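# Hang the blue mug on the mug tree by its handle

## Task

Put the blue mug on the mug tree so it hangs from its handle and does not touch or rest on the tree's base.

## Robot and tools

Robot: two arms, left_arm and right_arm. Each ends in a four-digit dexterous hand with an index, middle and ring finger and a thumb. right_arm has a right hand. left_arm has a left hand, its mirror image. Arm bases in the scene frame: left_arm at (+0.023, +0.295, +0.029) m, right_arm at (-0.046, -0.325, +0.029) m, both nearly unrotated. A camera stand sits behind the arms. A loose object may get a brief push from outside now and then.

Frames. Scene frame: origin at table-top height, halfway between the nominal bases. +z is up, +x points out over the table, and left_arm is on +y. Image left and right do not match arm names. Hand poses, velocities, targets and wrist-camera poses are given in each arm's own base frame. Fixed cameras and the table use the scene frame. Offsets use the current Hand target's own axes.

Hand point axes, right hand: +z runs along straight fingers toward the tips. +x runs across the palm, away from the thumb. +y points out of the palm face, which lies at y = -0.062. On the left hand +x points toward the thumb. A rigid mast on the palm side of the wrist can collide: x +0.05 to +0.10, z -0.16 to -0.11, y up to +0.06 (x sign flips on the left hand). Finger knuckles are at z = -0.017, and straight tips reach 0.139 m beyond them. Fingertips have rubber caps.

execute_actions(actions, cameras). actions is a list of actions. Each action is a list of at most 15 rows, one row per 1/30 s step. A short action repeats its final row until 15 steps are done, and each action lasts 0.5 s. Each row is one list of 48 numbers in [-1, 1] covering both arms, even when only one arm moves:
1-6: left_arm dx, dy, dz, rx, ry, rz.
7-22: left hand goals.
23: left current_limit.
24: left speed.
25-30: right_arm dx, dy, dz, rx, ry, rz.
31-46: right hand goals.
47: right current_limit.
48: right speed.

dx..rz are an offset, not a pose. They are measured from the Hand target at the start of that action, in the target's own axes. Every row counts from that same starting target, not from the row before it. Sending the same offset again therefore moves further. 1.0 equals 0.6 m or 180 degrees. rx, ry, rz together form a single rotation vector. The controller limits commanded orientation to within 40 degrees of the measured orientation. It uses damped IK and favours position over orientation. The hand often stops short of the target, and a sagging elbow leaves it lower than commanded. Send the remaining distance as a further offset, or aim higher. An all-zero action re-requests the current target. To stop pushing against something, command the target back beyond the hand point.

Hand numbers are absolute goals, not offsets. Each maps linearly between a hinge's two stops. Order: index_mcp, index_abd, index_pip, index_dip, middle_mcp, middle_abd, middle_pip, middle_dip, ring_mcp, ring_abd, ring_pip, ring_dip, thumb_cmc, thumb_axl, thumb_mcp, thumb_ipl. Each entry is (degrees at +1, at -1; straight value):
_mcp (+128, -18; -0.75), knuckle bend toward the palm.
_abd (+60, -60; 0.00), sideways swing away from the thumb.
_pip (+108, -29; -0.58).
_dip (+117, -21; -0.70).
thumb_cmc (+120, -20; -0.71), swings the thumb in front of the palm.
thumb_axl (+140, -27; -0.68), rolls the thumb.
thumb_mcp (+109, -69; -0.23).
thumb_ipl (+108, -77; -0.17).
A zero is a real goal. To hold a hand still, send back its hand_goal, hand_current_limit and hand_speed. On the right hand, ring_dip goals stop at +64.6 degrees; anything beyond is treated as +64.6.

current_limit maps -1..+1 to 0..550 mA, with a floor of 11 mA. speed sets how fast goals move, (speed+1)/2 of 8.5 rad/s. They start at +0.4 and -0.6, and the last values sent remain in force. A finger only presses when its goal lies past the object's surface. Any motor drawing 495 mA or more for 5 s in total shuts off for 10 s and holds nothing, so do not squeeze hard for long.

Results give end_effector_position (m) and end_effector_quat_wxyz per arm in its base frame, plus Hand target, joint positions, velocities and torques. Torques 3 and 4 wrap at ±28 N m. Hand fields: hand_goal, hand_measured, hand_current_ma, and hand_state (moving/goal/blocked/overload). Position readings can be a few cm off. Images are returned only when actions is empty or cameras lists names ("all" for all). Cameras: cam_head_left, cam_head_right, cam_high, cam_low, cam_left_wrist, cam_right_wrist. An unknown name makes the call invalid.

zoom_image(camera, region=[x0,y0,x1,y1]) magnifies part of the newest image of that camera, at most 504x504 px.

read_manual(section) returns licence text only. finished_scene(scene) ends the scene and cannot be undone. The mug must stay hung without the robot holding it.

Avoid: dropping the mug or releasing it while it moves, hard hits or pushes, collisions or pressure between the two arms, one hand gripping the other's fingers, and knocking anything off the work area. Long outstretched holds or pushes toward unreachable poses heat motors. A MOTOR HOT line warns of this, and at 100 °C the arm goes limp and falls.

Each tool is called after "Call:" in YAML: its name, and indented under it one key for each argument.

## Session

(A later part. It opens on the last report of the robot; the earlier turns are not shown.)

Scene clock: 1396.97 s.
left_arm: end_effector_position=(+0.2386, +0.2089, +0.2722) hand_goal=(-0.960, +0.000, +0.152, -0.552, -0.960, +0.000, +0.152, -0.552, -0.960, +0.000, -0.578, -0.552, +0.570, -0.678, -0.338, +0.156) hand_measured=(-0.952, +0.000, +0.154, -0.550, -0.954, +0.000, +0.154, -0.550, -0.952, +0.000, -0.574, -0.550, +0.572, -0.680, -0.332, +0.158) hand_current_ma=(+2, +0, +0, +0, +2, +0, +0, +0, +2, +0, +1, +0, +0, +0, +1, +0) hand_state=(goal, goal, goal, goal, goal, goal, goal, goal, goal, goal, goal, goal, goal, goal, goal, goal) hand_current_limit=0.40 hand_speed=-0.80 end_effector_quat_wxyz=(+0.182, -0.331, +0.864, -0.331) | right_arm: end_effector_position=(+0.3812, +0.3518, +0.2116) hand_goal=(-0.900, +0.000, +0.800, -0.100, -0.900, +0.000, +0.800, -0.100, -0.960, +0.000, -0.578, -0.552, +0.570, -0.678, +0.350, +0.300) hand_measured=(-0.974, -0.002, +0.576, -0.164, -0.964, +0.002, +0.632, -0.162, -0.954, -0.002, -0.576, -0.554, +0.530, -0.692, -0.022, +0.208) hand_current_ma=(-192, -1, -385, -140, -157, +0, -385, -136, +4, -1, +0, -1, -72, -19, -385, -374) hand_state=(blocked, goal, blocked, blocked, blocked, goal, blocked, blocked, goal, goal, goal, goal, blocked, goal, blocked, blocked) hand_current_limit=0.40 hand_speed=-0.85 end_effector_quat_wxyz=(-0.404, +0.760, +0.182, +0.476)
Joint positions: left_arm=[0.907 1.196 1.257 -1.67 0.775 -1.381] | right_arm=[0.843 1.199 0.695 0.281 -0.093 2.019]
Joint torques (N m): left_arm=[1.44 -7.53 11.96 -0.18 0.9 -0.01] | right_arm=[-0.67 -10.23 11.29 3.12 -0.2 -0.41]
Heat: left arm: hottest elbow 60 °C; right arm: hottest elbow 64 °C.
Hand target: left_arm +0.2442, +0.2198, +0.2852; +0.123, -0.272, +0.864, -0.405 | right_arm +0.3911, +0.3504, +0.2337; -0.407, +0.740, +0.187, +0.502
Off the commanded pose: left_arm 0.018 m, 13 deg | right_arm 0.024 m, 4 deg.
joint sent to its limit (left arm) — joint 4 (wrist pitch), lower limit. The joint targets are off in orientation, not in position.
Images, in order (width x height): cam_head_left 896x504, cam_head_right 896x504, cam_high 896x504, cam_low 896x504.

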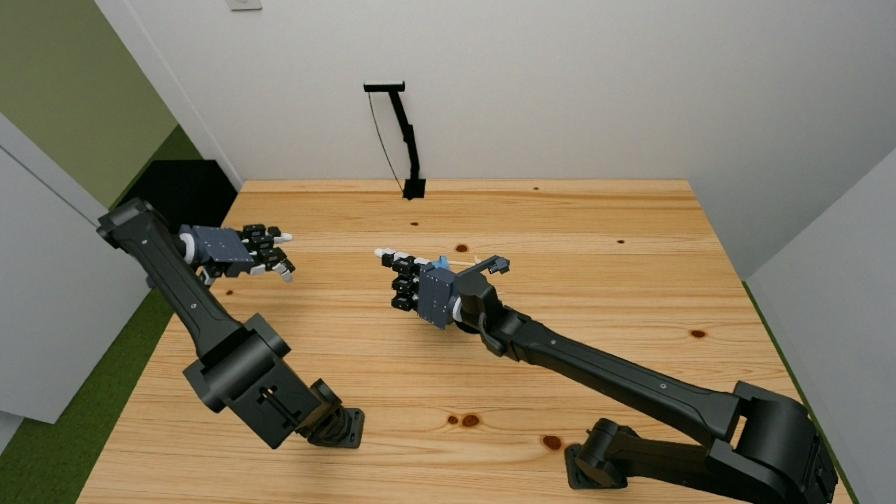

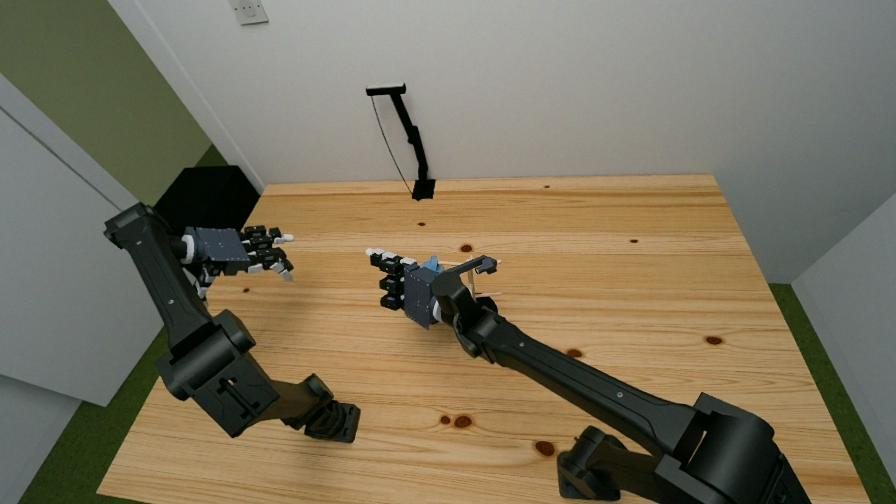

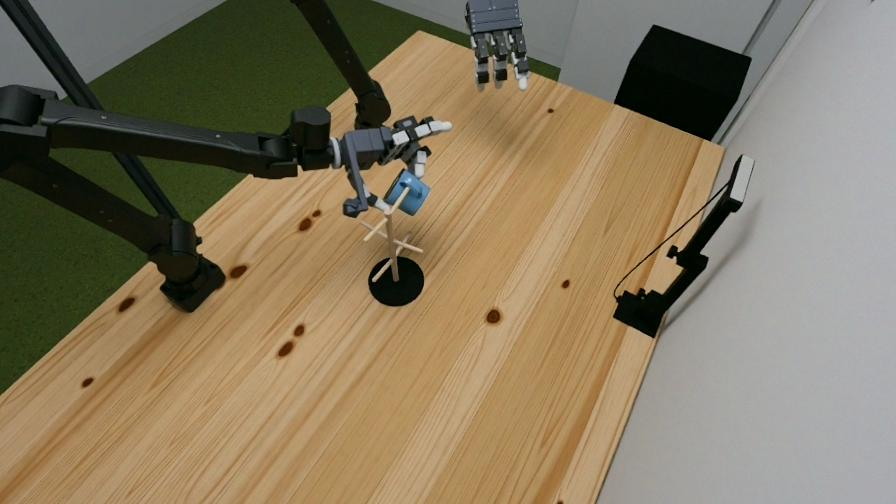

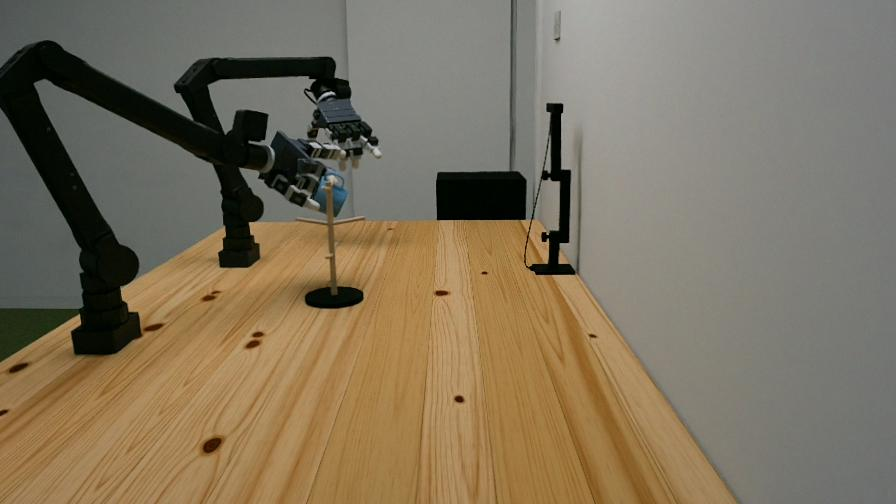

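Call:
execute_actions:
  actions:
    - [[0,0,0,0,0,0,-0.959,0,0.153,-0.551,-0.959,0,0.153,-0.551,-0.959,0,-0.577,-0.551,0.571,-0.678,-0.337,0.157,0.4,-0.8,0.0142,-0.0080,-0.0037,0,0,0,-0.9,0,0.8,-0.1,-0.9,0,0.8,-0.1,-0.959,0,-0.577,-0.551,0.571,-0.678,0.35,0.30,0.4,-0.85]]
    - [[0,0,0,0,0,0,-0.959,0,0.153,-0.551,-0.959,0,0.153,-0.551,-0.959,0,-0.577,-0.551,0.571,-0.678,-0.337,0.157,0.4,-0.8,0,0,0,0,0,0,-0.9,0,0.8,-0.1,-0.9,0,0.8,-0.1,-0.959,0,-0.577,-0.551,0.571,-0.678,0.35,0.30,0.4,-0.85]]
  cameras: ["cam_low","cam_high"]

Call:
zoom_image:
  camera: "cam_low"
  region: [312, 160, 362, 200]

Call:
zoom_image:
  camera: "cam_high"
  region: [380, 160, 440, 210]

Scene clock: 1408.67 s.
left_arm: end_effector_position=(+0.2386, +0.2089, +0.2722) hand_goal=(-0.960, +0.000, +0.152, -0.552, -0.960, +0.000, +0.152, -0.552, -0.960, +0.000, -0.578, -0.552, +0.570, -0.678, -0.338, +0.156) hand_measured=(-0.952, +0.000, +0.154, -0.550, -0.954, +0.000, +0.154, -0.550, -0.952, +0.000, -0.574, -0.550, +0.572, -0.680, -0.332, +0.158) hand_current_ma=(+2, +0, +0, +0, +2, +0, +0, +0, +2, +0, +1, +0, +0, +0, +1, +0) hand_state=(goal, goal, goal, goal, goal, goal, goal, goal, goal, goal, goal, goal, goal, goal, goal, goal) hand_current_limit=0.40 hand_speed=-0.80 end_effector_quat_wxyz=(+0.182, -0.331, +0.864, -0.331) | right_arm: end_effector_position=(+0.3806, +0.3512, +0.2169) hand_goal=(-0.900, +0.000, +0.800, -0.100, -0.900, +0.000, +0.800, -0.100, -0.960, +0.000, -0.578, -0.552, +0.570, -0.678, +0.350, +0.300) hand_measured=(-0.974, -0.002, +0.576, -0.164, -0.964, +0.002, +0.632, -0.162, -0.954, -0.002, -0.576, -0.554, +0.530, -0.692, -0.022, +0.208) hand_current_ma=(-192, -1, -385, -140, -157, +0, -385, -136, +4, -1, +0, -1, -72, -19, -385, -374) hand_state=(blocked, goal, blocked, blocked, blocked, goal, blocked, blocked, goal, goal, goal, goal, blocked, goal, blocked, blocked) hand_current_limit=0.40 hand_speed=-0.85 end_effector_quat_wxyz=(-0.407, +0.756, +0.181, +0.479)
Joint positions: left_arm=[0.907 1.196 1.257 -1.67 0.775 -1.381] | right_arm=[0.843 1.188 0.695 0.281 -0.093 2.019]
Joint torques (N m): left_arm=[1.49 -7.71 11.95 -0.2 0.9 -0.01] | right_arm=[-0.5 -10.29 12.71 2.11 -0.1 -0.41]
Heat: left arm: hottest elbow 60 °C; right arm: hottest elbow 64 °C.
Hand target: left_arm +0.2442, +0.2198, +0.2852; +0.123, -0.272, +0.864, -0.405 | right_arm +0.3901, +0.3504, +0.2436; -0.407, +0.740, +0.187, +0.502
Off the commanded pose: left_arm 0.018 m, 13 deg | right_arm 0.028 m, 3 deg.
joint sent to its limit (left arm) — joint 4 (wrist pitch), lower limit. The joint targets are off in orientation, not in position.
Images, in order (width x height): cam_high 896x504, cam_low 896x504.

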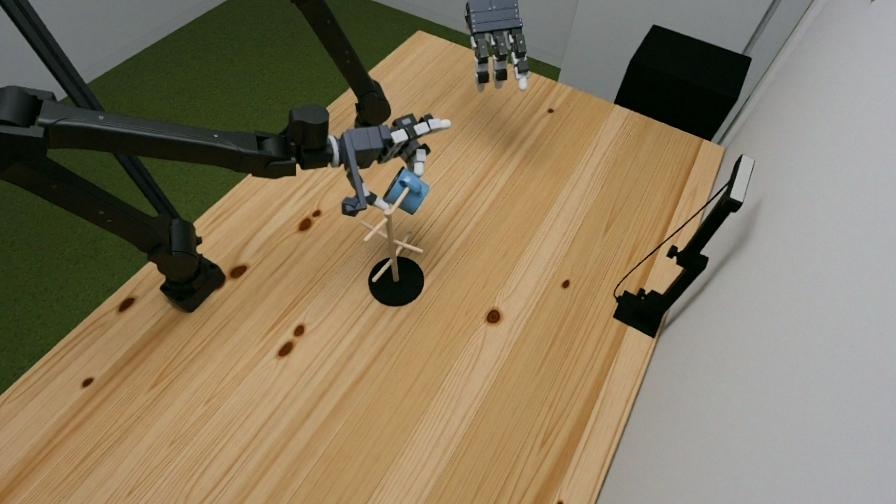

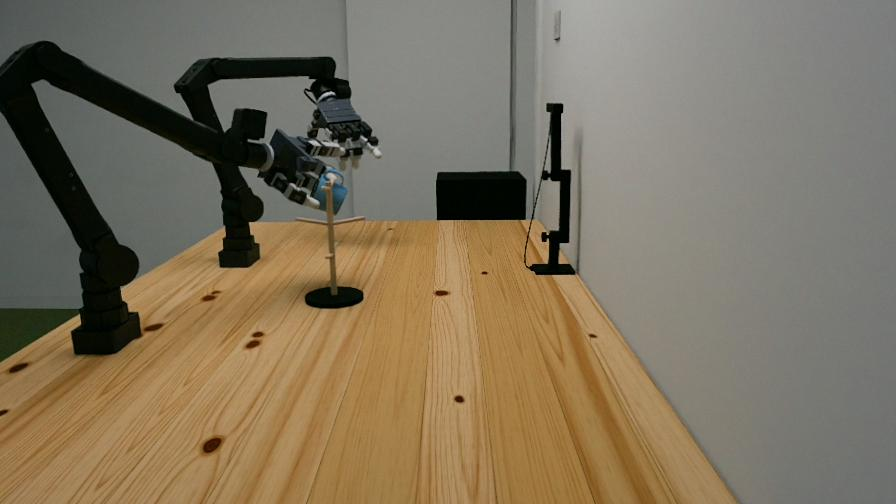

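Scaled by 10.080 from the camera's 896x504 image, which has a finer 1280x720 frame.

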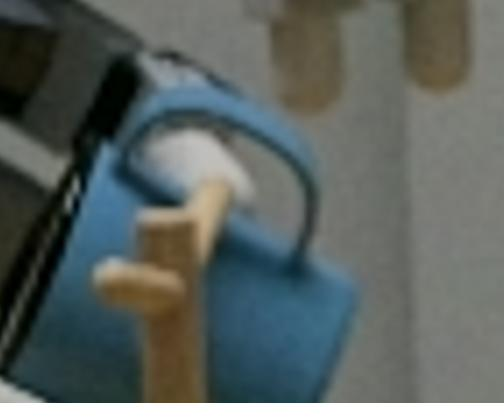

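Scaled by 8.400 from the camera's 896x504 image, which has a finer 1280x720 frame.

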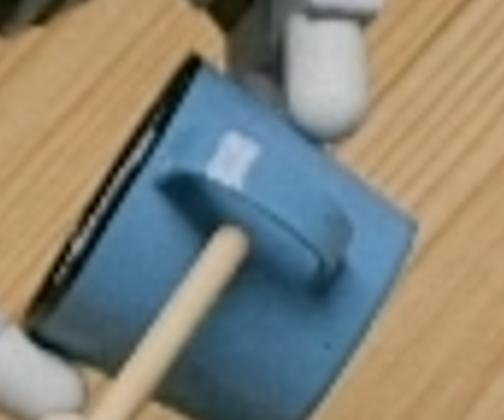

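Call:
execute_actions:
  actions:
    - [[0,0,0,0,0,0,-0.959,0,0.153,-0.551,-0.959,0,0.153,-0.551,-0.959,0,-0.577,-0.551,0.571,-0.678,-0.337,0.157,0.4,-0.8,0.003,0.0097,-0.0131,0,0,0,-0.9,0,0.8,-0.1,-0.9,0,0.8,-0.1,-0.959,0,-0.577,-0.551,0.571,-0.678,0.35,0.30,0.4,-0.85]]
    - [[0,0,0,0,0,0,-0.959,0,0.153,-0.551,-0.959,0,0.153,-0.551,-0.959,0,-0.577,-0.551,0.571,-0.678,-0.337,0.157,0.4,-0.8,0,0,0,0,0,0,-0.9,0,0.8,-0.1,-0.9,0,0.8,-0.1,-0.959,0,-0.577,-0.551,0.571,-0.678,0.35,0.30,0.4,-0.85]]
  cameras: ["cam_low","cam_high"]

Call:
zoom_image:
  camera: "cam_low"
  region: [312, 160, 362, 200]

Call:
zoom_image:
  camera: "cam_high"
  region: [380, 160, 440, 210]

Scene clock: 1424.67 s.
left_arm: end_effector_position=(+0.2386, +0.2089, +0.2722) hand_goal=(-0.960, +0.000, +0.152, -0.552, -0.960, +0.000, +0.152, -0.552, -0.960, +0.000, -0.578, -0.552, +0.570, -0.678, -0.338, +0.156) hand_measured=(-0.952, +0.000, +0.154, -0.550, -0.954, +0.000, +0.154, -0.550, -0.952, +0.000, -0.574, -0.550, +0.572, -0.680, -0.332, +0.158) hand_current_ma=(+2, +0, +0, +0, +2, +0, +0, +0, +2, +0, +1, +0, +0, +0, +1, +0) hand_state=(goal, goal, goal, goal, goal, goal, goal, goal, goal, goal, goal, goal, goal, goal, goal, goal) hand_current_limit=0.40 hand_speed=-0.80 end_effector_quat_wxyz=(+0.182, -0.331, +0.864, -0.331) | right_arm: end_effector_position=(+0.3827, +0.3461, +0.2260) hand_goal=(-0.900, +0.000, +0.800, -0.100, -0.900, +0.000, +0.800, -0.100, -0.960, +0.000, -0.578, -0.552, +0.570, -0.678, +0.350, +0.300) hand_measured=(-0.974, -0.002, +0.576, -0.164, -0.964, +0.002, +0.634, -0.162, -0.954, -0.002, -0.576, -0.554, +0.530, -0.692, -0.022, +0.208) hand_current_ma=(-192, -1, -385, -140, -157, +0, -385, -136, +4, -1, +0, -1, -75, -20, -385, -374) hand_state=(blocked, goal, blocked, blocked, blocked, goal, blocked, blocked, goal, goal, goal, goal, blocked, goal, blocked, blocked) hand_current_limit=0.40 hand_speed=-0.85 end_effector_quat_wxyz=(-0.412, +0.751, +0.181, +0.483)
Joint positions: left_arm=[0.907 1.196 1.257 -1.67 0.775 -1.381] | right_arm=[0.827 1.167 0.695 0.276 -0.112 2.017]
Joint torques (N m): left_arm=[1.49 -7.65 11.95 -0.18 0.9 -0.01] | right_arm=[-1.44 -9.99 11.58 2.1 -0.17 -0.42]
Heat: left arm: hottest elbow 60 °C; right arm: hottest elbow 65 °C.
Hand target: left_arm +0.2442, +0.2198, +0.2852; +0.123, -0.272, +0.864, -0.405 | right_arm +0.3902, +0.3405, +0.2441; -0.407, +0.740, +0.187, +0.502
Off the commanded pose: left_arm 0.018 m, 13 deg | right_arm 0.020 m, 3 deg.
joint sent to its limit (left arm) — joint 4 (wrist pitch), lower limit. The joint targets are off in orientation, not in position.
Images, in order (width x height): cam_high 896x504, cam_low 896x504.

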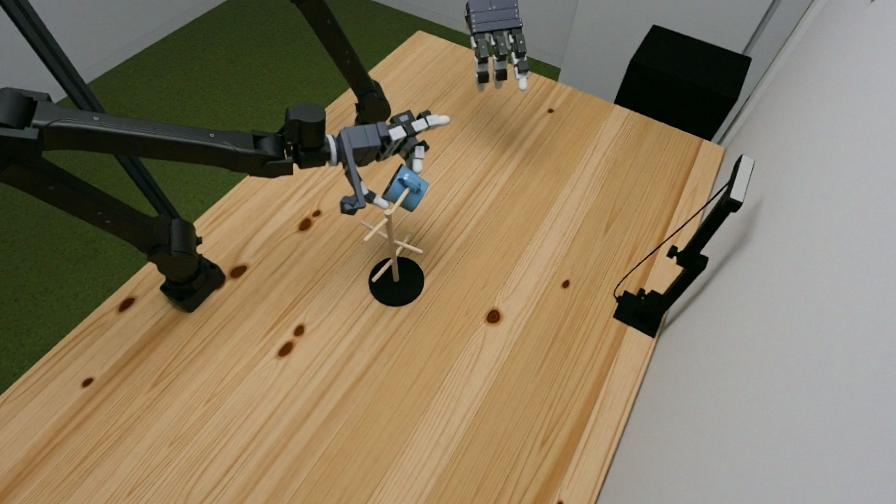

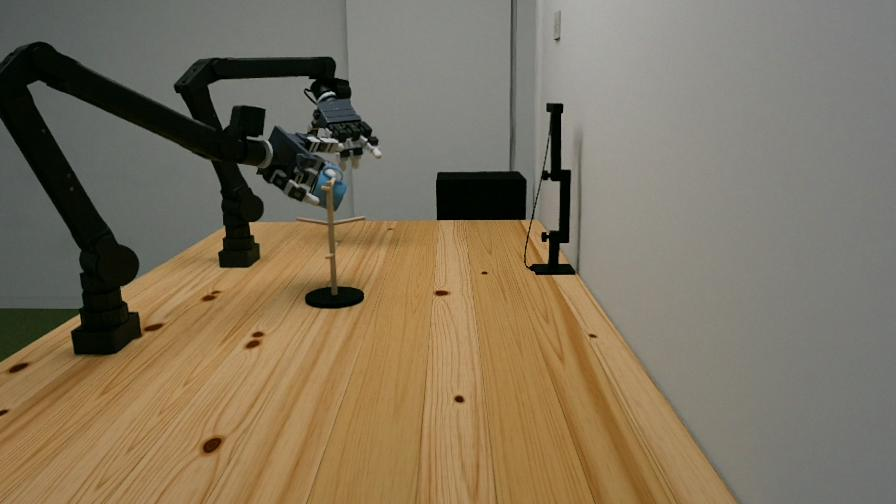

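Scaled by 10.080 from the camera's 896x504 image, which has a finer 1280x720 frame.

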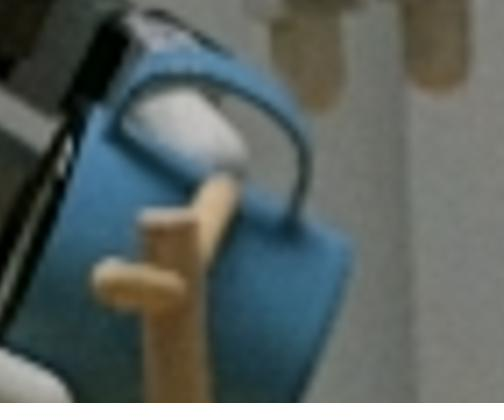

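Scaled by 8.400 from the camera's 896x504 image, which has a finer 1280x720 frame.

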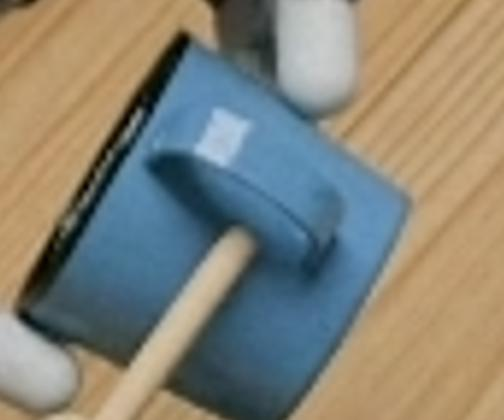

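Call:
execute_actions:
  actions:
    - [[0,0,0,0,0,0,-0.959,0,0.153,-0.551,-0.959,0,0.153,-0.551,-0.959,0,-0.577,-0.551,0.571,-0.678,-0.337,0.157,0.4,-0.8,-0.0181,0.0031,0.0151,0,0,0,-0.9,0,0.8,-0.1,-0.9,0,0.8,-0.1,-0.959,0,-0.577,-0.551,0.571,-0.678,0.35,0.30,0.4,-0.85]]
    - [[0,0,0,0,0,0,-0.959,0,0.153,-0.551,-0.959,0,0.153,-0.551,-0.959,0,-0.577,-0.551,0.571,-0.678,-0.337,0.157,0.4,-0.8,0,0,0,0,0,0,-0.9,0,0.8,-0.1,-0.9,0,0.8,-0.1,-0.959,0,-0.577,-0.551,0.571,-0.678,0.35,0.30,0.4,-0.85]]
    - [[0,0,0,0,0,0,-0.959,0,0.153,-0.551,-0.959,0,0.153,-0.551,-0.959,0,-0.577,-0.551,0.571,-0.678,-0.337,0.157,0.4,-0.8,0,0,0,0,0,0,-0.9,0,0.8,-0.1,-0.9,0,0.8,-0.1,-0.959,0,-0.577,-0.551,0.571,-0.678,0.35,0.30,0.4,-0.85]]
  cameras: ["cam_low","cam_high"]

Call:
zoom_image:
  camera: "cam_low"
  region: [312, 160, 362, 200]

Call:
zoom_image:
  camera: "cam_high"
  region: [380, 160, 440, 210]

Scene clock: 1438.40 s.
left_arm: end_effector_position=(+0.2386, +0.2089, +0.2722) hand_goal=(-0.960, +0.000, +0.152, -0.552, -0.960, +0.000, +0.152, -0.552, -0.960, +0.000, -0.578, -0.552, +0.570, -0.678, -0.338, +0.156) hand_measured=(-0.952, +0.000, +0.154, -0.550, -0.954, +0.000, +0.154, -0.550, -0.952, +0.000, -0.574, -0.550, +0.572, -0.680, -0.332, +0.158) hand_current_ma=(+2, +0, +0, +0, +2, +0, +0, +0, +2, +0, +1, +0, +0, +0, +1, +0) hand_state=(goal, goal, goal, goal, goal, goal, goal, goal, goal, goal, goal, goal, goal, goal, goal, goal) hand_current_limit=0.40 hand_speed=-0.80 end_effector_quat_wxyz=(+0.182, -0.331, +0.864, -0.331) | right_arm: end_effector_position=(+0.3833, +0.3460, +0.2164) hand_goal=(-0.900, +0.000, +0.800, -0.100, -0.900, +0.000, +0.800, -0.100, -0.960, +0.000, -0.578, -0.552, +0.570, -0.678, +0.350, +0.300) hand_measured=(-0.974, -0.002, +0.576, -0.164, -0.964, +0.002, +0.634, -0.162, -0.954, -0.002, -0.576, -0.554, +0.530, -0.692, -0.022, +0.208) hand_current_ma=(-192, -1, -385, -140, -157, +0, -385, -136, +4, -1, +0, -1, -75, -20, -385, -374) hand_state=(blocked, goal, blocked, blocked, blocked, goal, blocked, blocked, goal, goal, goal, goal, blocked, goal, blocked, blocked) hand_current_limit=0.40 hand_speed=-0.85 end_effector_quat_wxyz=(-0.407, +0.757, +0.181, +0.479)
Joint positions: left_arm=[0.907 1.196 1.257 -1.67 0.775 -1.381] | right_arm=[0.827 1.183 0.69 0.279 -0.109 2.017]
Joint torques (N m): left_arm=[1.49 -7.59 11.96 -0.17 0.9 -0.01] | right_arm=[-0.15 -8 11.56 3.44 0.14 -0.39]
Heat: left arm: hottest elbow 61 °C; right arm: hottest elbow 65 °C.
Hand target: left_arm +0.2442, +0.2198, +0.2852; +0.123, -0.272, +0.864, -0.405 | right_arm +0.3922, +0.3479, +0.2321; -0.407, +0.740, +0.187, +0.502
Off the commanded pose: left_arm 0.018 m, 13 deg | right_arm 0.018 m, 3 deg.
joint sent to its limit (left arm) — joint 4 (wrist pitch), lower limit. The joint targets are off in orientation, not in position.
Images, in order (width x height): cam_high 896x504, cam_low 896x504.

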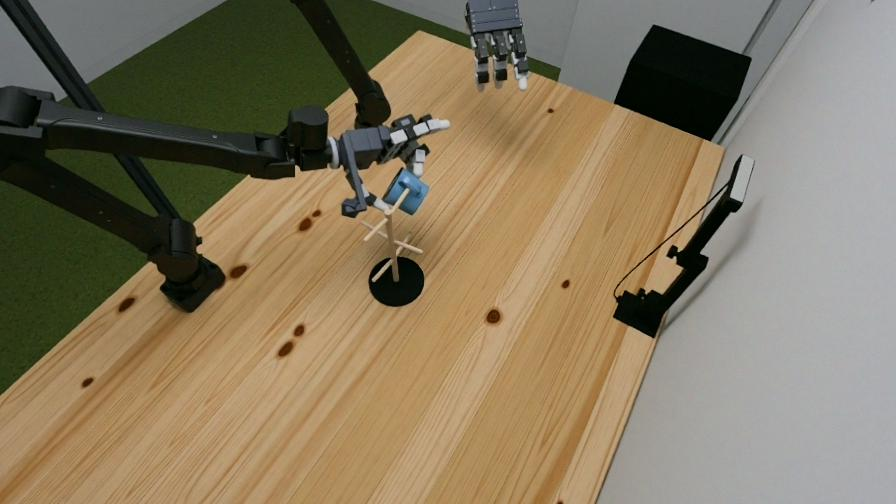

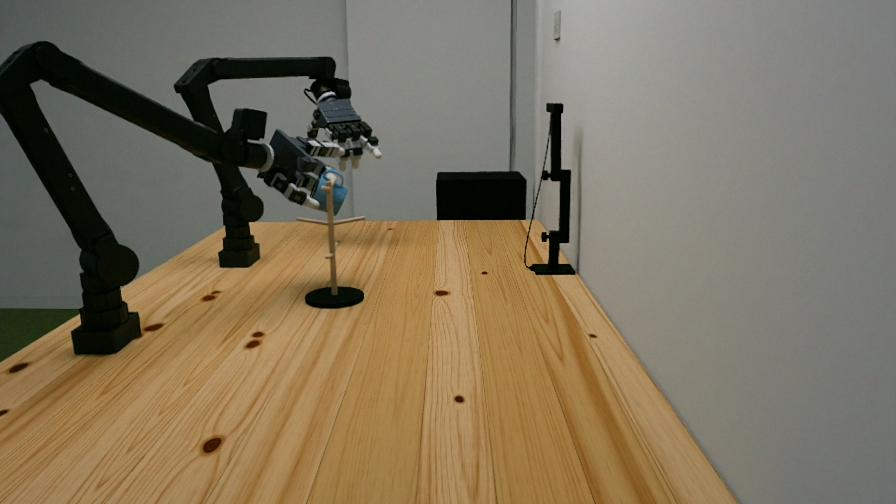

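Scaled by 10.080 from the camera's 896x504 image, which has a finer 1280x720 frame.

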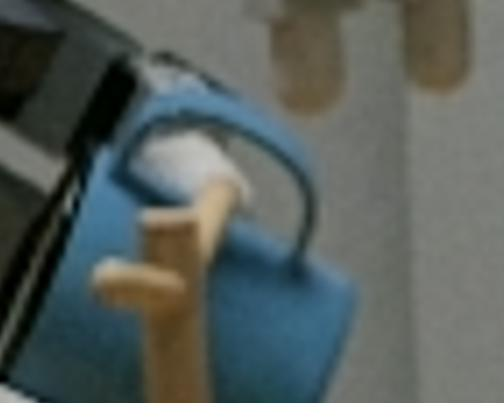

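Scaled by 8.400 from the camera's 896x504 image, which has a finer 1280x720 frame.

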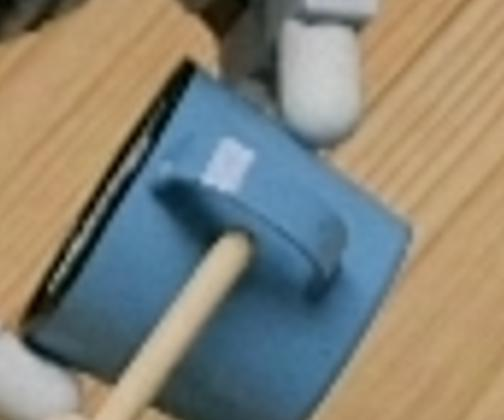

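Call:
execute_actions:
  actions:
    - [[0,0,0,0,0,0,-0.959,0,0.153,-0.551,-0.959,0,0.153,-0.551,-0.959,0,-0.577,-0.551,0.571,-0.678,-0.337,0.157,0.4,-0.8,0.0011,0.0129,-0.011,0,0,0,-0.9,0,0.8,-0.1,-0.9,0,0.8,-0.1,-0.959,0,-0.577,-0.551,0.571,-0.678,0.35,0.30,0.4,-0.85]]
    - [[0,0,0,0,0,0,-0.959,0,0.153,-0.551,-0.959,0,0.153,-0.551,-0.959,0,-0.577,-0.551,0.571,-0.678,-0.337,0.157,0.4,-0.8,0,0,0,0,0,0,-0.9,0,0.8,-0.1,-0.9,0,0.8,-0.1,-0.959,0,-0.577,-0.551,0.571,-0.678,0.35,0.30,0.4,-0.85]]
  cameras: ["cam_low","cam_high"]

Call:
zoom_image:
  camera: "cam_low"
  region: [312, 160, 362, 200]

Call:
zoom_image:
  camera: "cam_high"
  region: [380, 160, 440, 210]

Scene clock: 1445.70 s.
left_arm: end_effector_position=(+0.2386, +0.2089, +0.2722) hand_goal=(-0.960, +0.000, +0.152, -0.552, -0.960, +0.000, +0.152, -0.552, -0.960, +0.000, -0.578, -0.552, +0.570, -0.678, -0.338, +0.156) hand_measured=(-0.952, +0.000, +0.154, -0.550, -0.954, +0.000, +0.154, -0.550, -0.952, +0.000, -0.574, -0.550, +0.572, -0.680, -0.332, +0.158) hand_current_ma=(+2, +0, +0, +0, +2, +0, +0, +0, +2, +0, +1, +0, +0, +0, +1, +0) hand_state=(goal, goal, goal, goal, goal, goal, goal, goal, goal, goal, goal, goal, goal, goal, goal, goal) hand_current_limit=0.40 hand_speed=-0.80 end_effector_quat_wxyz=(+0.182, -0.331, +0.864, -0.331) | right_arm: end_effector_position=(+0.3840, +0.3390, +0.2077) hand_goal=(-0.900, +0.000, +0.800, -0.100, -0.900, +0.000, +0.800, -0.100, -0.960, +0.000, -0.578, -0.552, +0.570, -0.678, +0.350, +0.300) hand_measured=(-0.974, -0.002, +0.576, -0.164, -0.964, +0.002, +0.634, -0.162, -0.954, -0.002, -0.576, -0.554, +0.530, -0.692, -0.022, +0.208) hand_current_ma=(-192, -1, -385, -140, -157, +0, -385, -136, +4, -1, +0, -1, -75, -20, -385, -374) hand_state=(blocked, goal, blocked, blocked, blocked, goal, blocked, blocked, goal, goal, goal, goal, blocked, goal, blocked, blocked) hand_current_limit=0.40 hand_speed=-0.85 end_effector_quat_wxyz=(-0.404, +0.761, +0.181, +0.475)
Joint positions: left_arm=[0.907 1.196 1.257 -1.67 0.775 -1.381] | right_arm=[0.812 1.183 0.673 0.283 -0.123 2.014]
Joint torques (N m): left_arm=[1.49 -7.59 11.96 -0.17 0.9 -0.01] | right_arm=[-0.91 -9.29 11.4 3.17 -0.18 -0.42]
Heat: left arm: hottest elbow 61 °C; right arm: hottest elbow 64 °C.
Hand target: left_arm +0.2442, +0.2198, +0.2852; +0.123, -0.272, +0.864, -0.405 | right_arm +0.3939, +0.3380, +0.2307; -0.407, +0.740, +0.187, +0.502
Off the commanded pose: left_arm 0.018 m, 13 deg | right_arm 0.025 m, 4 deg.
joint sent to its limit (left arm) — joint 4 (wrist pitch), lower limit. The joint targets are off in orientation, not in position.
Images, in order (width x height): cam_high 896x504, cam_low 896x504.

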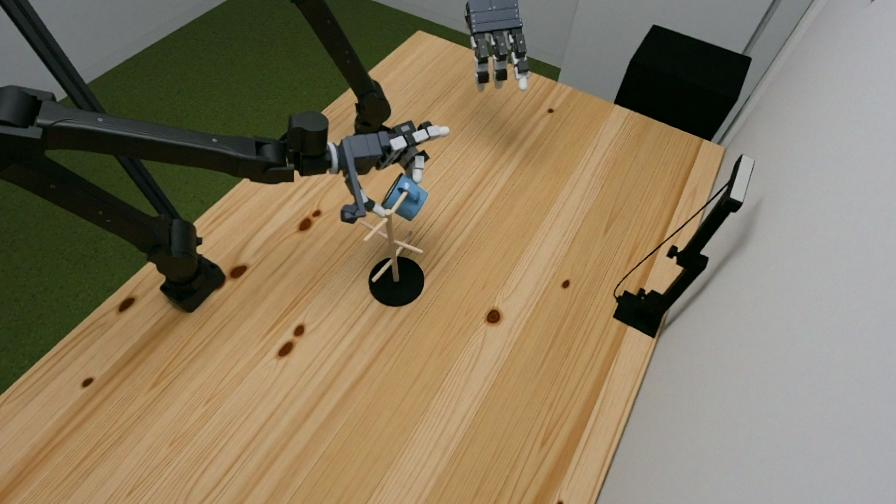

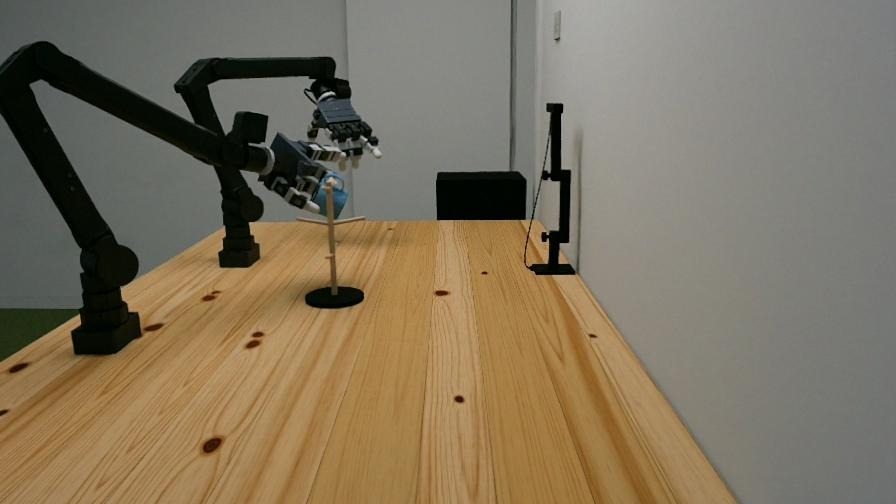

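Scaled by 10.080 from the camera's 896x504 image, which has a finer 1280x720 frame.

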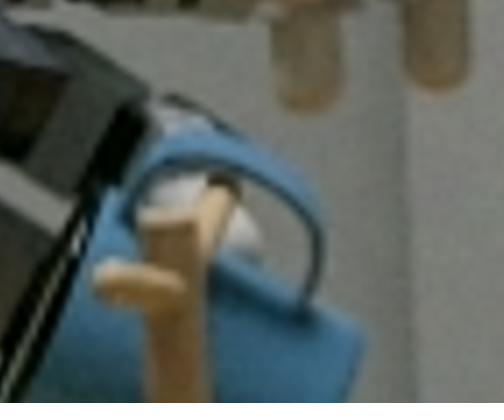

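Scaled by 8.400 from the camera's 896x504 image, which has a finer 1280x720 frame.

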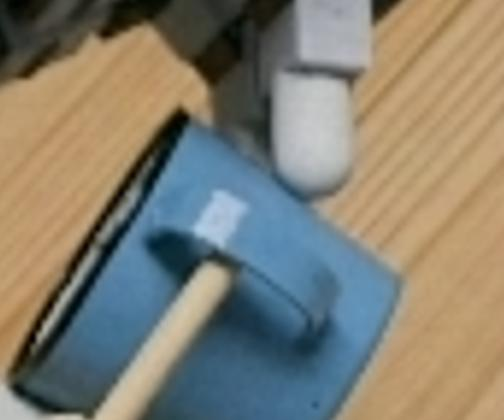

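Call:
execute_actions:
  actions:
    - [[0,0,0,0,0,0,-0.959,0,0.153,-0.551,-0.959,0,0.153,-0.551,-0.959,0,-0.577,-0.551,0.571,-0.678,-0.337,0.157,0.4,-0.8,0.0142,-0.0066,-0.0026,0,0,0,-0.9,0,0.8,-0.1,-0.9,0,0.8,-0.1,-0.959,0,-0.577,-0.551,0.571,-0.678,0.35,0.30,0.4,-0.85]]
    - [[0,0,0,0,0,0,-0.959,0,0.153,-0.551,-0.959,0,0.153,-0.551,-0.959,0,-0.577,-0.551,0.571,-0.678,-0.337,0.157,0.4,-0.8,0,0.011,-0.0125,0,0,0,-0.9,0,0.8,-0.1,-0.9,0,0.8,-0.1,-0.959,0,-0.577,-0.551,0.571,-0.678,0.35,0.30,0.4,-0.85]]
    - [[0,0,0,0,0,0,-0.959,0,0.153,-0.551,-0.959,0,0.153,-0.551,-0.959,0,-0.577,-0.551,0.571,-0.678,-0.337,0.157,0.4,-0.8,0,0,0,0,0,0,-0.9,0,0.8,-0.1,-0.9,0,0.8,-0.1,-0.959,0,-0.577,-0.551,0.571,-0.678,0.35,0.30,0.4,-0.85]]
  cameras: ["cam_low","cam_high"]

Call:
zoom_image:
  camera: "cam_low"
  region: [312, 160, 362, 200]

Call:
zoom_image:
  camera: "cam_high"
  region: [370, 160, 440, 218]

Scene clock: 1456.27 s.
left_arm: end_effector_position=(+0.2386, +0.2089, +0.2722) hand_goal=(-0.960, +0.000, +0.152, -0.552, -0.960, +0.000, +0.152, -0.552, -0.960, +0.000, -0.578, -0.552, +0.570, -0.678, -0.338, +0.156) hand_measured=(-0.952, +0.000, +0.154, -0.550, -0.954, +0.000, +0.154, -0.550, -0.952, +0.000, -0.574, -0.550, +0.572, -0.680, -0.332, +0.158) hand_current_ma=(+2, +0, +0, +0, +2, +0, +0, +0, +2, +0, +1, +0, +0, +0, +1, +0) hand_state=(goal, goal, goal, goal, goal, goal, goal, goal, goal, goal, goal, goal, goal, goal, goal, goal) hand_current_limit=0.40 hand_speed=-0.80 end_effector_quat_wxyz=(+0.182, -0.331, +0.864, -0.331) | right_arm: end_effector_position=(+0.3868, +0.3331, +0.2198) hand_goal=(-0.900, +0.000, +0.800, -0.100, -0.900, +0.000, +0.800, -0.100, -0.960, +0.000, -0.578, -0.552, +0.570, -0.678, +0.350, +0.300) hand_measured=(-0.974, -0.002, +0.576, -0.164, -0.964, +0.002, +0.636, -0.162, -0.954, -0.002, -0.576, -0.554, +0.528, -0.692, -0.022, +0.208) hand_current_ma=(-192, -1, -385, -140, -157, +0, -385, -136, +4, -1, +0, -1, -77, -21, -385, -374) hand_state=(blocked, goal, blocked, blocked, blocked, goal, blocked, blocked, goal, goal, goal, goal, blocked, goal, blocked, blocked) hand_current_limit=0.40 hand_speed=-0.85 end_effector_quat_wxyz=(-0.411, +0.753, +0.180, +0.482)
Joint positions: left_arm=[0.907 1.196 1.257 -1.67 0.775 -1.381] | right_arm=[0.793 1.157 0.673 0.283 -0.144 2.012]
Joint torques (N m): left_arm=[1.49 -7.59 11.95 -0.18 0.9 -0.01] | right_arm=[-1.44 -9.99 11.4 2.15 -0.23 -0.45]
Heat: left arm: hottest elbow 61 °C; right arm: hottest elbow 64 °C.
Hand target: left_arm +0.2442, +0.2198, +0.2852; +0.123, -0.272, +0.864, -0.405 | right_arm +0.3939, +0.3282, +0.2385; -0.407, +0.740, +0.187, +0.502
Off the commanded pose: left_arm 0.018 m, 13 deg | right_arm 0.021 m, 3 deg.
joint sent to its limit (left arm) — joint 4 (wrist pitch), lower limit. The joint targets are off in orientation, not in position.
Images, in order (width x height): cam_high 896x504, cam_low 896x504.

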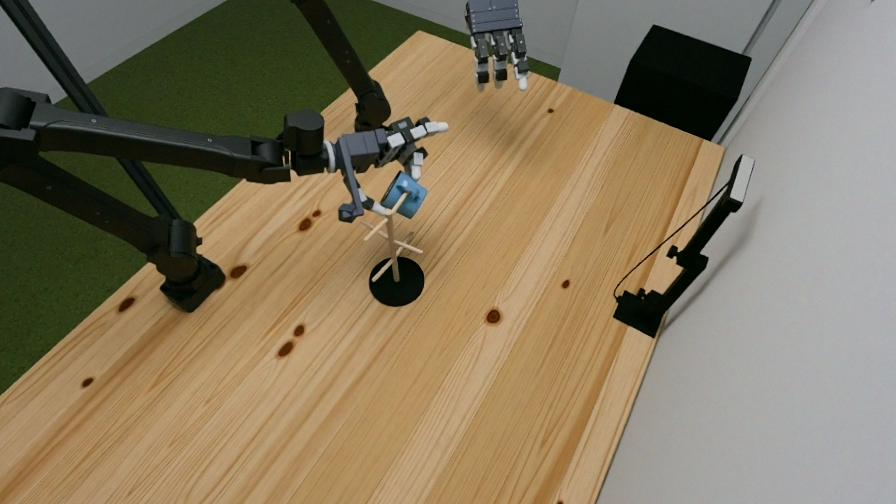

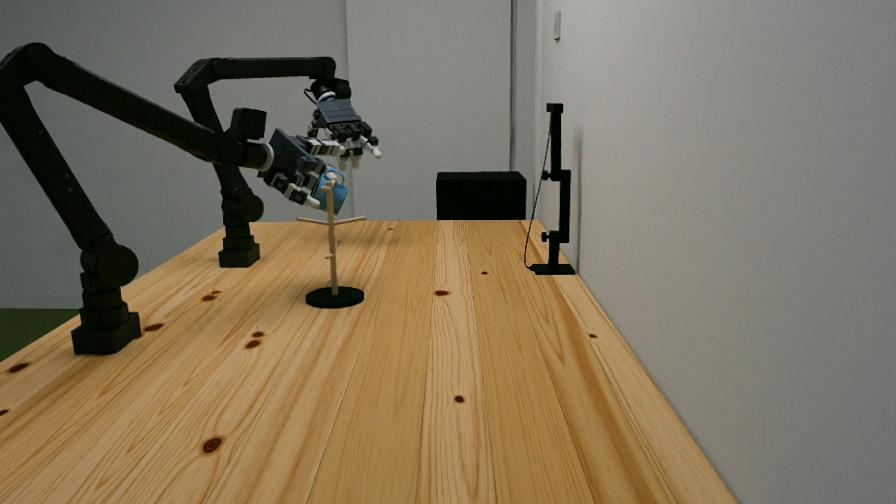

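Scaled by 10.080 from the camera's 896x504 image, which has a finer 1280x720 frame.

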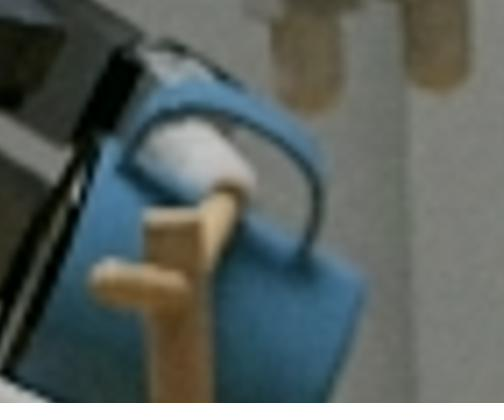

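Scaled by 7.200 from the camera's 896x504 image, which has a finer 1280x720 frame.

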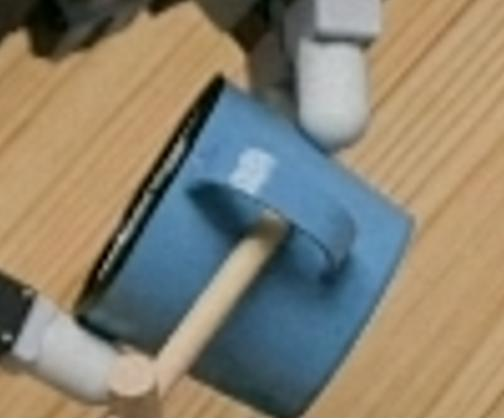

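Call:
execute_actions:
  actions:
    - [[0,0,0,0,0,0,-0.959,0,0.153,-0.551,-0.959,0,0.153,-0.551,-0.959,0,-0.577,-0.551,0.571,-0.678,-0.337,0.157,0.4,-0.8,-0.0054,0.0116,-0.013,0,0,0,-0.9,0,0.8,-0.1,-0.9,0,0.8,-0.1,-0.959,0,-0.577,-0.551,0.571,-0.678,0.35,0.30,0.4,-0.85]]
    - [[0,0,0,0,0,0,-0.959,0,0.153,-0.551,-0.959,0,0.153,-0.551,-0.959,0,-0.577,-0.551,0.571,-0.678,-0.337,0.157,0.4,-0.8,0,0,0,0,0,0,-0.9,0,0.8,-0.1,-0.9,0,0.8,-0.1,-0.959,0,-0.577,-0.551,0.571,-0.678,0.35,0.30,0.4,-0.85]]
  cameras: ["cam_low","cam_high"]

Call:
zoom_image:
  camera: "cam_low"
  region: [312, 160, 362, 200]

Call:
zoom_image:
  camera: "cam_high"
  region: [370, 160, 440, 218]

Scene clock: 1476.53 s.
left_arm: end_effector_position=(+0.2386, +0.2089, +0.2722) hand_goal=(-0.960, +0.000, +0.152, -0.552, -0.960, +0.000, +0.152, -0.552, -0.960, +0.000, -0.578, -0.552, +0.570, -0.678, -0.338, +0.156) hand_measured=(-0.952, +0.000, +0.154, -0.550, -0.954, +0.000, +0.154, -0.550, -0.952, +0.000, -0.574, -0.550, +0.572, -0.680, -0.332, +0.158) hand_current_ma=(+2, +0, +0, +0, +2, +0, +0, +0, +2, +0, +1, +0, +0, +0, +1, +0) hand_state=(goal, goal, goal, goal, goal, goal, goal, goal, goal, goal, goal, goal, goal, goal, goal, goal) hand_current_limit=0.40 hand_speed=-0.80 end_effector_quat_wxyz=(+0.182, -0.331, +0.864, -0.331) | right_arm: end_effector_position=(+0.3861, +0.3217, +0.2138) hand_goal=(-0.900, +0.000, +0.800, -0.100, -0.900, +0.000, +0.800, -0.100, -0.960, +0.000, -0.578, -0.552, +0.570, -0.678, +0.350, +0.300) hand_measured=(-0.974, -0.002, +0.576, -0.164, -0.964, +0.002, +0.636, -0.162, -0.954, -0.002, -0.576, -0.554, +0.528, -0.692, -0.022, +0.208) hand_current_ma=(-192, -1, -385, -140, -157, +0, -385, -136, +4, -1, +0, -1, -77, -21, -385, -374) hand_state=(blocked, goal, blocked, blocked, blocked, goal, blocked, blocked, goal, goal, goal, goal, blocked, goal, blocked, blocked) hand_current_limit=0.40 hand_speed=-0.85 end_effector_quat_wxyz=(-0.408, +0.755, +0.179, +0.480)
Joint positions: left_arm=[0.907 1.196 1.257 -1.67 0.775 -1.381] | right_arm=[0.772 1.14 0.648 0.283 -0.162 2.008]
Joint torques (N m): left_arm=[1.44 -7.59 11.96 -0.2 0.9 -0.01] | right_arm=[-0.91 -9.82 11.44 2.52 -0.22 -0.43]
Heat: left arm: hottest elbow 61 °C; right arm: hottest elbow 63 °C.
Hand target: left_arm +0.2442, +0.2198, +0.2852; +0.123, -0.272, +0.864, -0.405 | right_arm +0.3928, +0.3181, +0.2341; -0.407, +0.740, +0.187, +0.502
Off the commanded pose: left_arm 0.018 m, 13 deg | right_arm 0.022 m, 3 deg.
joint sent to its limit (left arm) — joint 4 (wrist pitch), lower limit. The joint targets are off in orientation, not in position.
Images, in order (width x height): cam_high 896x504, cam_low 896x504.

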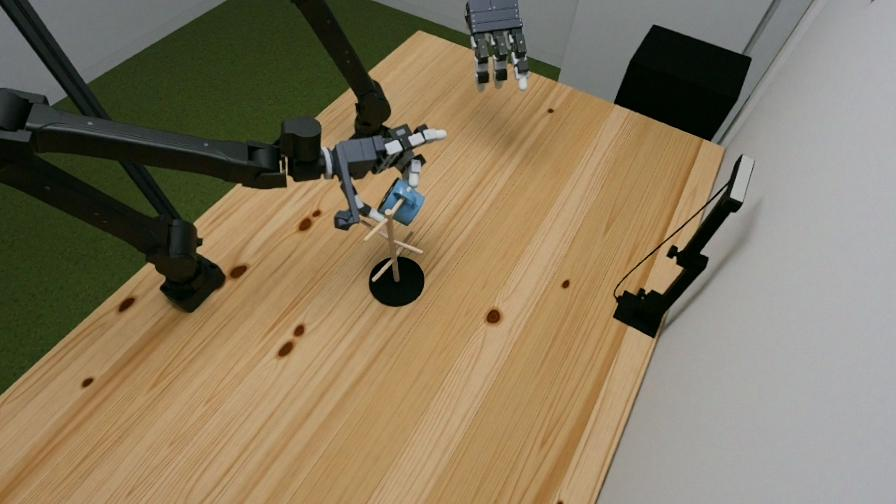

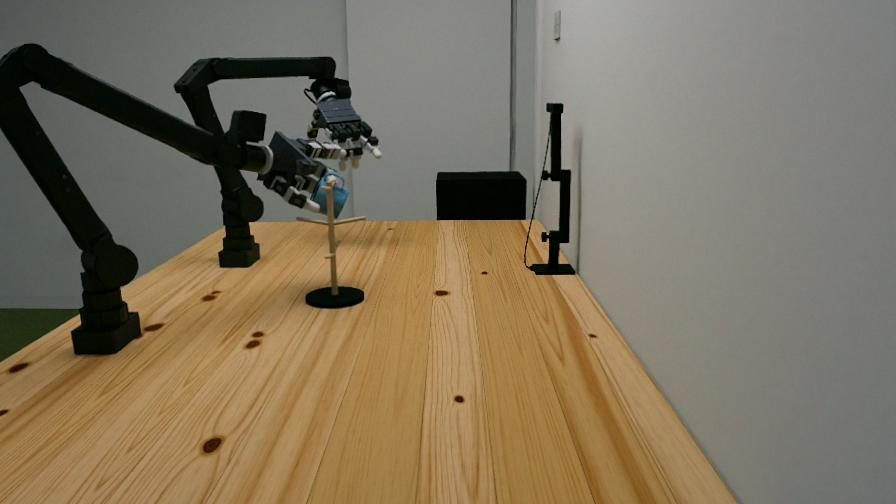

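Scaled by 10.080 from the camera's 896x504 image, which has a finer 1280x720 frame.

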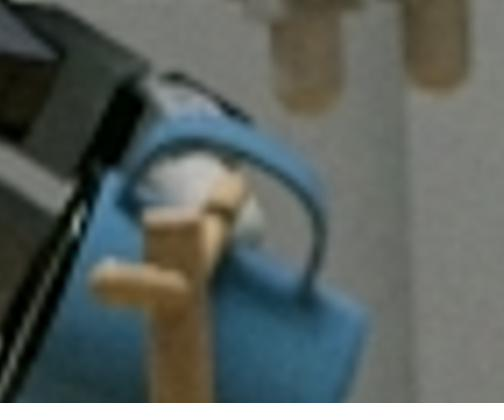

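Scaled by 7.200 from the camera's 896x504 image, which has a finer 1280x720 frame.

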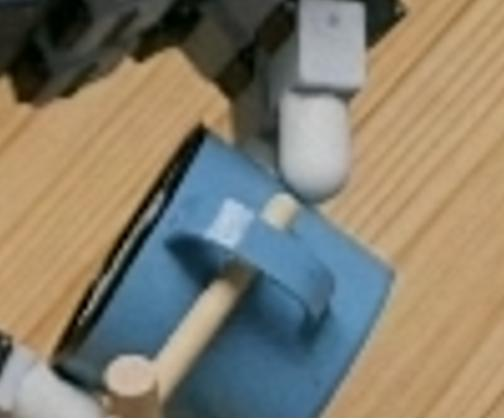

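Call:
execute_actions:
  actions:
    - [[0,0,0,0,0,0,-0.959,0,0.153,-0.551,-0.959,0,0.153,-0.551,-0.959,0,-0.577,-0.551,0.571,-0.678,-0.337,0.157,0.4,-0.8,-0.0134,0.0062,0.0025,0,0,0,-0.9,0,0.8,-0.1,-0.9,0,0.8,-0.1,-0.959,0,-0.577,-0.551,0.571,-0.678,0.35,0.30,0.4,-0.85]]
    - [[0,0,0,0,0,0,-0.959,0,0.153,-0.551,-0.959,0,0.153,-0.551,-0.959,0,-0.577,-0.551,0.571,-0.678,-0.337,0.157,0.4,-0.8,0,0,0,0,0,0,-0.9,0,0.8,-0.1,-0.9,0,0.8,-0.1,-0.959,0,-0.577,-0.551,0.571,-0.678,0.35,0.30,0.4,-0.85]]
  cameras: ["cam_low","cam_high"]

Call:
zoom_image:
  camera: "cam_low"
  region: [312, 160, 362, 200]

Call:
zoom_image:
  camera: "cam_high"
  region: [370, 160, 440, 218]

Scene clock: 1482.83 s.
left_arm: end_effector_position=(+0.2386, +0.2089, +0.2722) hand_goal=(-0.960, +0.000, +0.152, -0.552, -0.960, +0.000, +0.152, -0.552, -0.960, +0.000, -0.578, -0.552, +0.570, -0.678, -0.338, +0.156) hand_measured=(-0.952, +0.000, +0.154, -0.550, -0.954, +0.000, +0.154, -0.550, -0.952, +0.000, -0.574, -0.550, +0.572, -0.680, -0.332, +0.158) hand_current_ma=(+2, +0, +0, +0, +2, +0, +0, +0, +2, +0, +1, +0, +0, +0, +1, +0) hand_state=(goal, goal, goal, goal, goal, goal, goal, goal, goal, goal, goal, goal, goal, goal, goal, goal) hand_current_limit=0.40 hand_speed=-0.80 end_effector_quat_wxyz=(+0.182, -0.331, +0.864, -0.331) | right_arm: end_effector_position=(+0.3828, +0.3185, +0.2050) hand_goal=(-0.900, +0.000, +0.800, -0.100, -0.900, +0.000, +0.800, -0.100, -0.960, +0.000, -0.578, -0.552, +0.570, -0.678, +0.350, +0.300) hand_measured=(-0.974, -0.002, +0.576, -0.164, -0.964, +0.002, +0.636, -0.162, -0.954, -0.002, -0.576, -0.554, +0.528, -0.692, -0.022, +0.208) hand_current_ma=(-192, -1, -385, -140, -157, +0, -385, -136, +4, -1, +0, -1, -77, -21, -385, -374) hand_state=(blocked, goal, blocked, blocked, blocked, goal, blocked, blocked, goal, goal, goal, goal, blocked, goal, blocked, blocked) hand_current_limit=0.40 hand_speed=-0.85 end_effector_quat_wxyz=(-0.406, +0.759, +0.180, +0.476)
Joint positions: left_arm=[0.907 1.196 1.257 -1.67 0.775 -1.381] | right_arm=[0.772 1.14 0.631 0.286 -0.162 2.007]
Joint torques (N m): left_arm=[1.44 -7.65 11.96 -0.18 0.9 -0.01] | right_arm=[-0.79 -8.29 11.37 3.38 -0.2 -0.42]
Heat: left arm: hottest elbow 61 °C; right arm: hottest elbow 62 °C.
Hand target: left_arm +0.2442, +0.2198, +0.2852; +0.123, -0.272, +0.864, -0.405 | right_arm +0.3928, +0.3182, +0.2252; -0.407, +0.740, +0.187, +0.502
Off the commanded pose: left_arm 0.018 m, 13 deg | right_arm 0.023 m, 4 deg.
joint sent to its limit (left arm) — joint 4 (wrist pitch), lower limit. The joint targets are off in orientation, not in position.
Images, in order (width x height): cam_high 896x504, cam_low 896x504.

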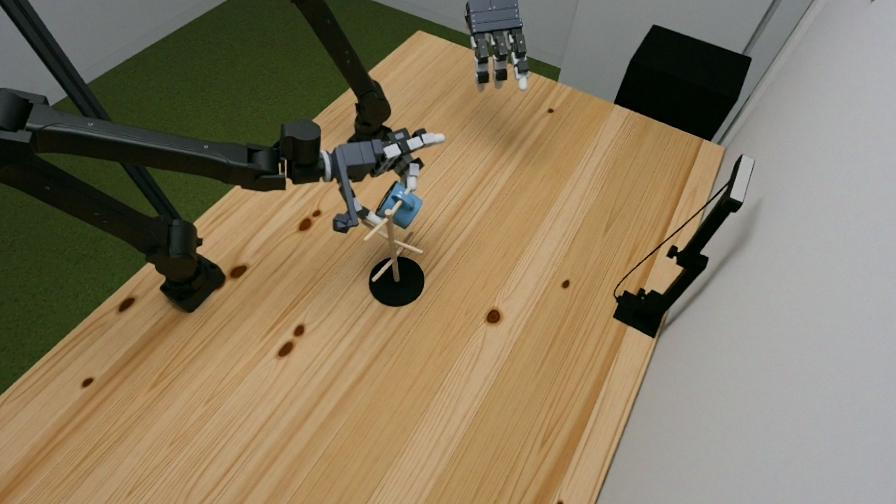

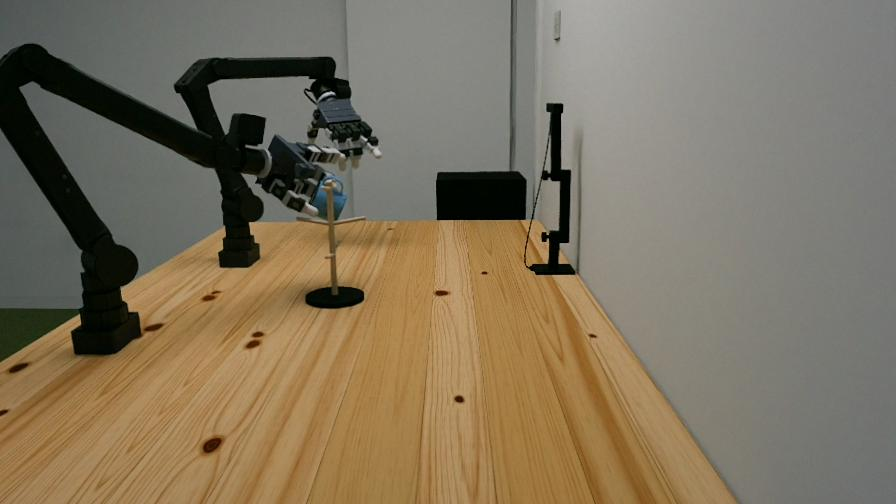

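Scaled by 10.080 from the camera's 896x504 image, which has a finer 1280x720 frame.

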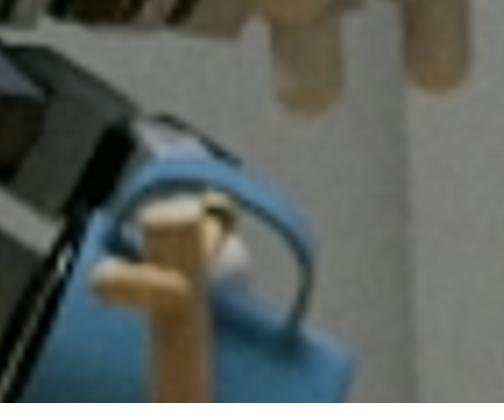

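Scaled by 7.200 from the camera's 896x504 image, which has a finer 1280x720 frame.

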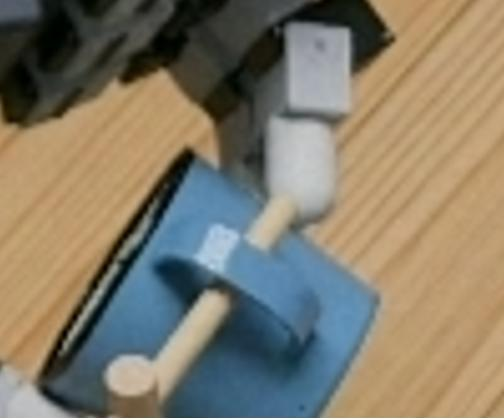

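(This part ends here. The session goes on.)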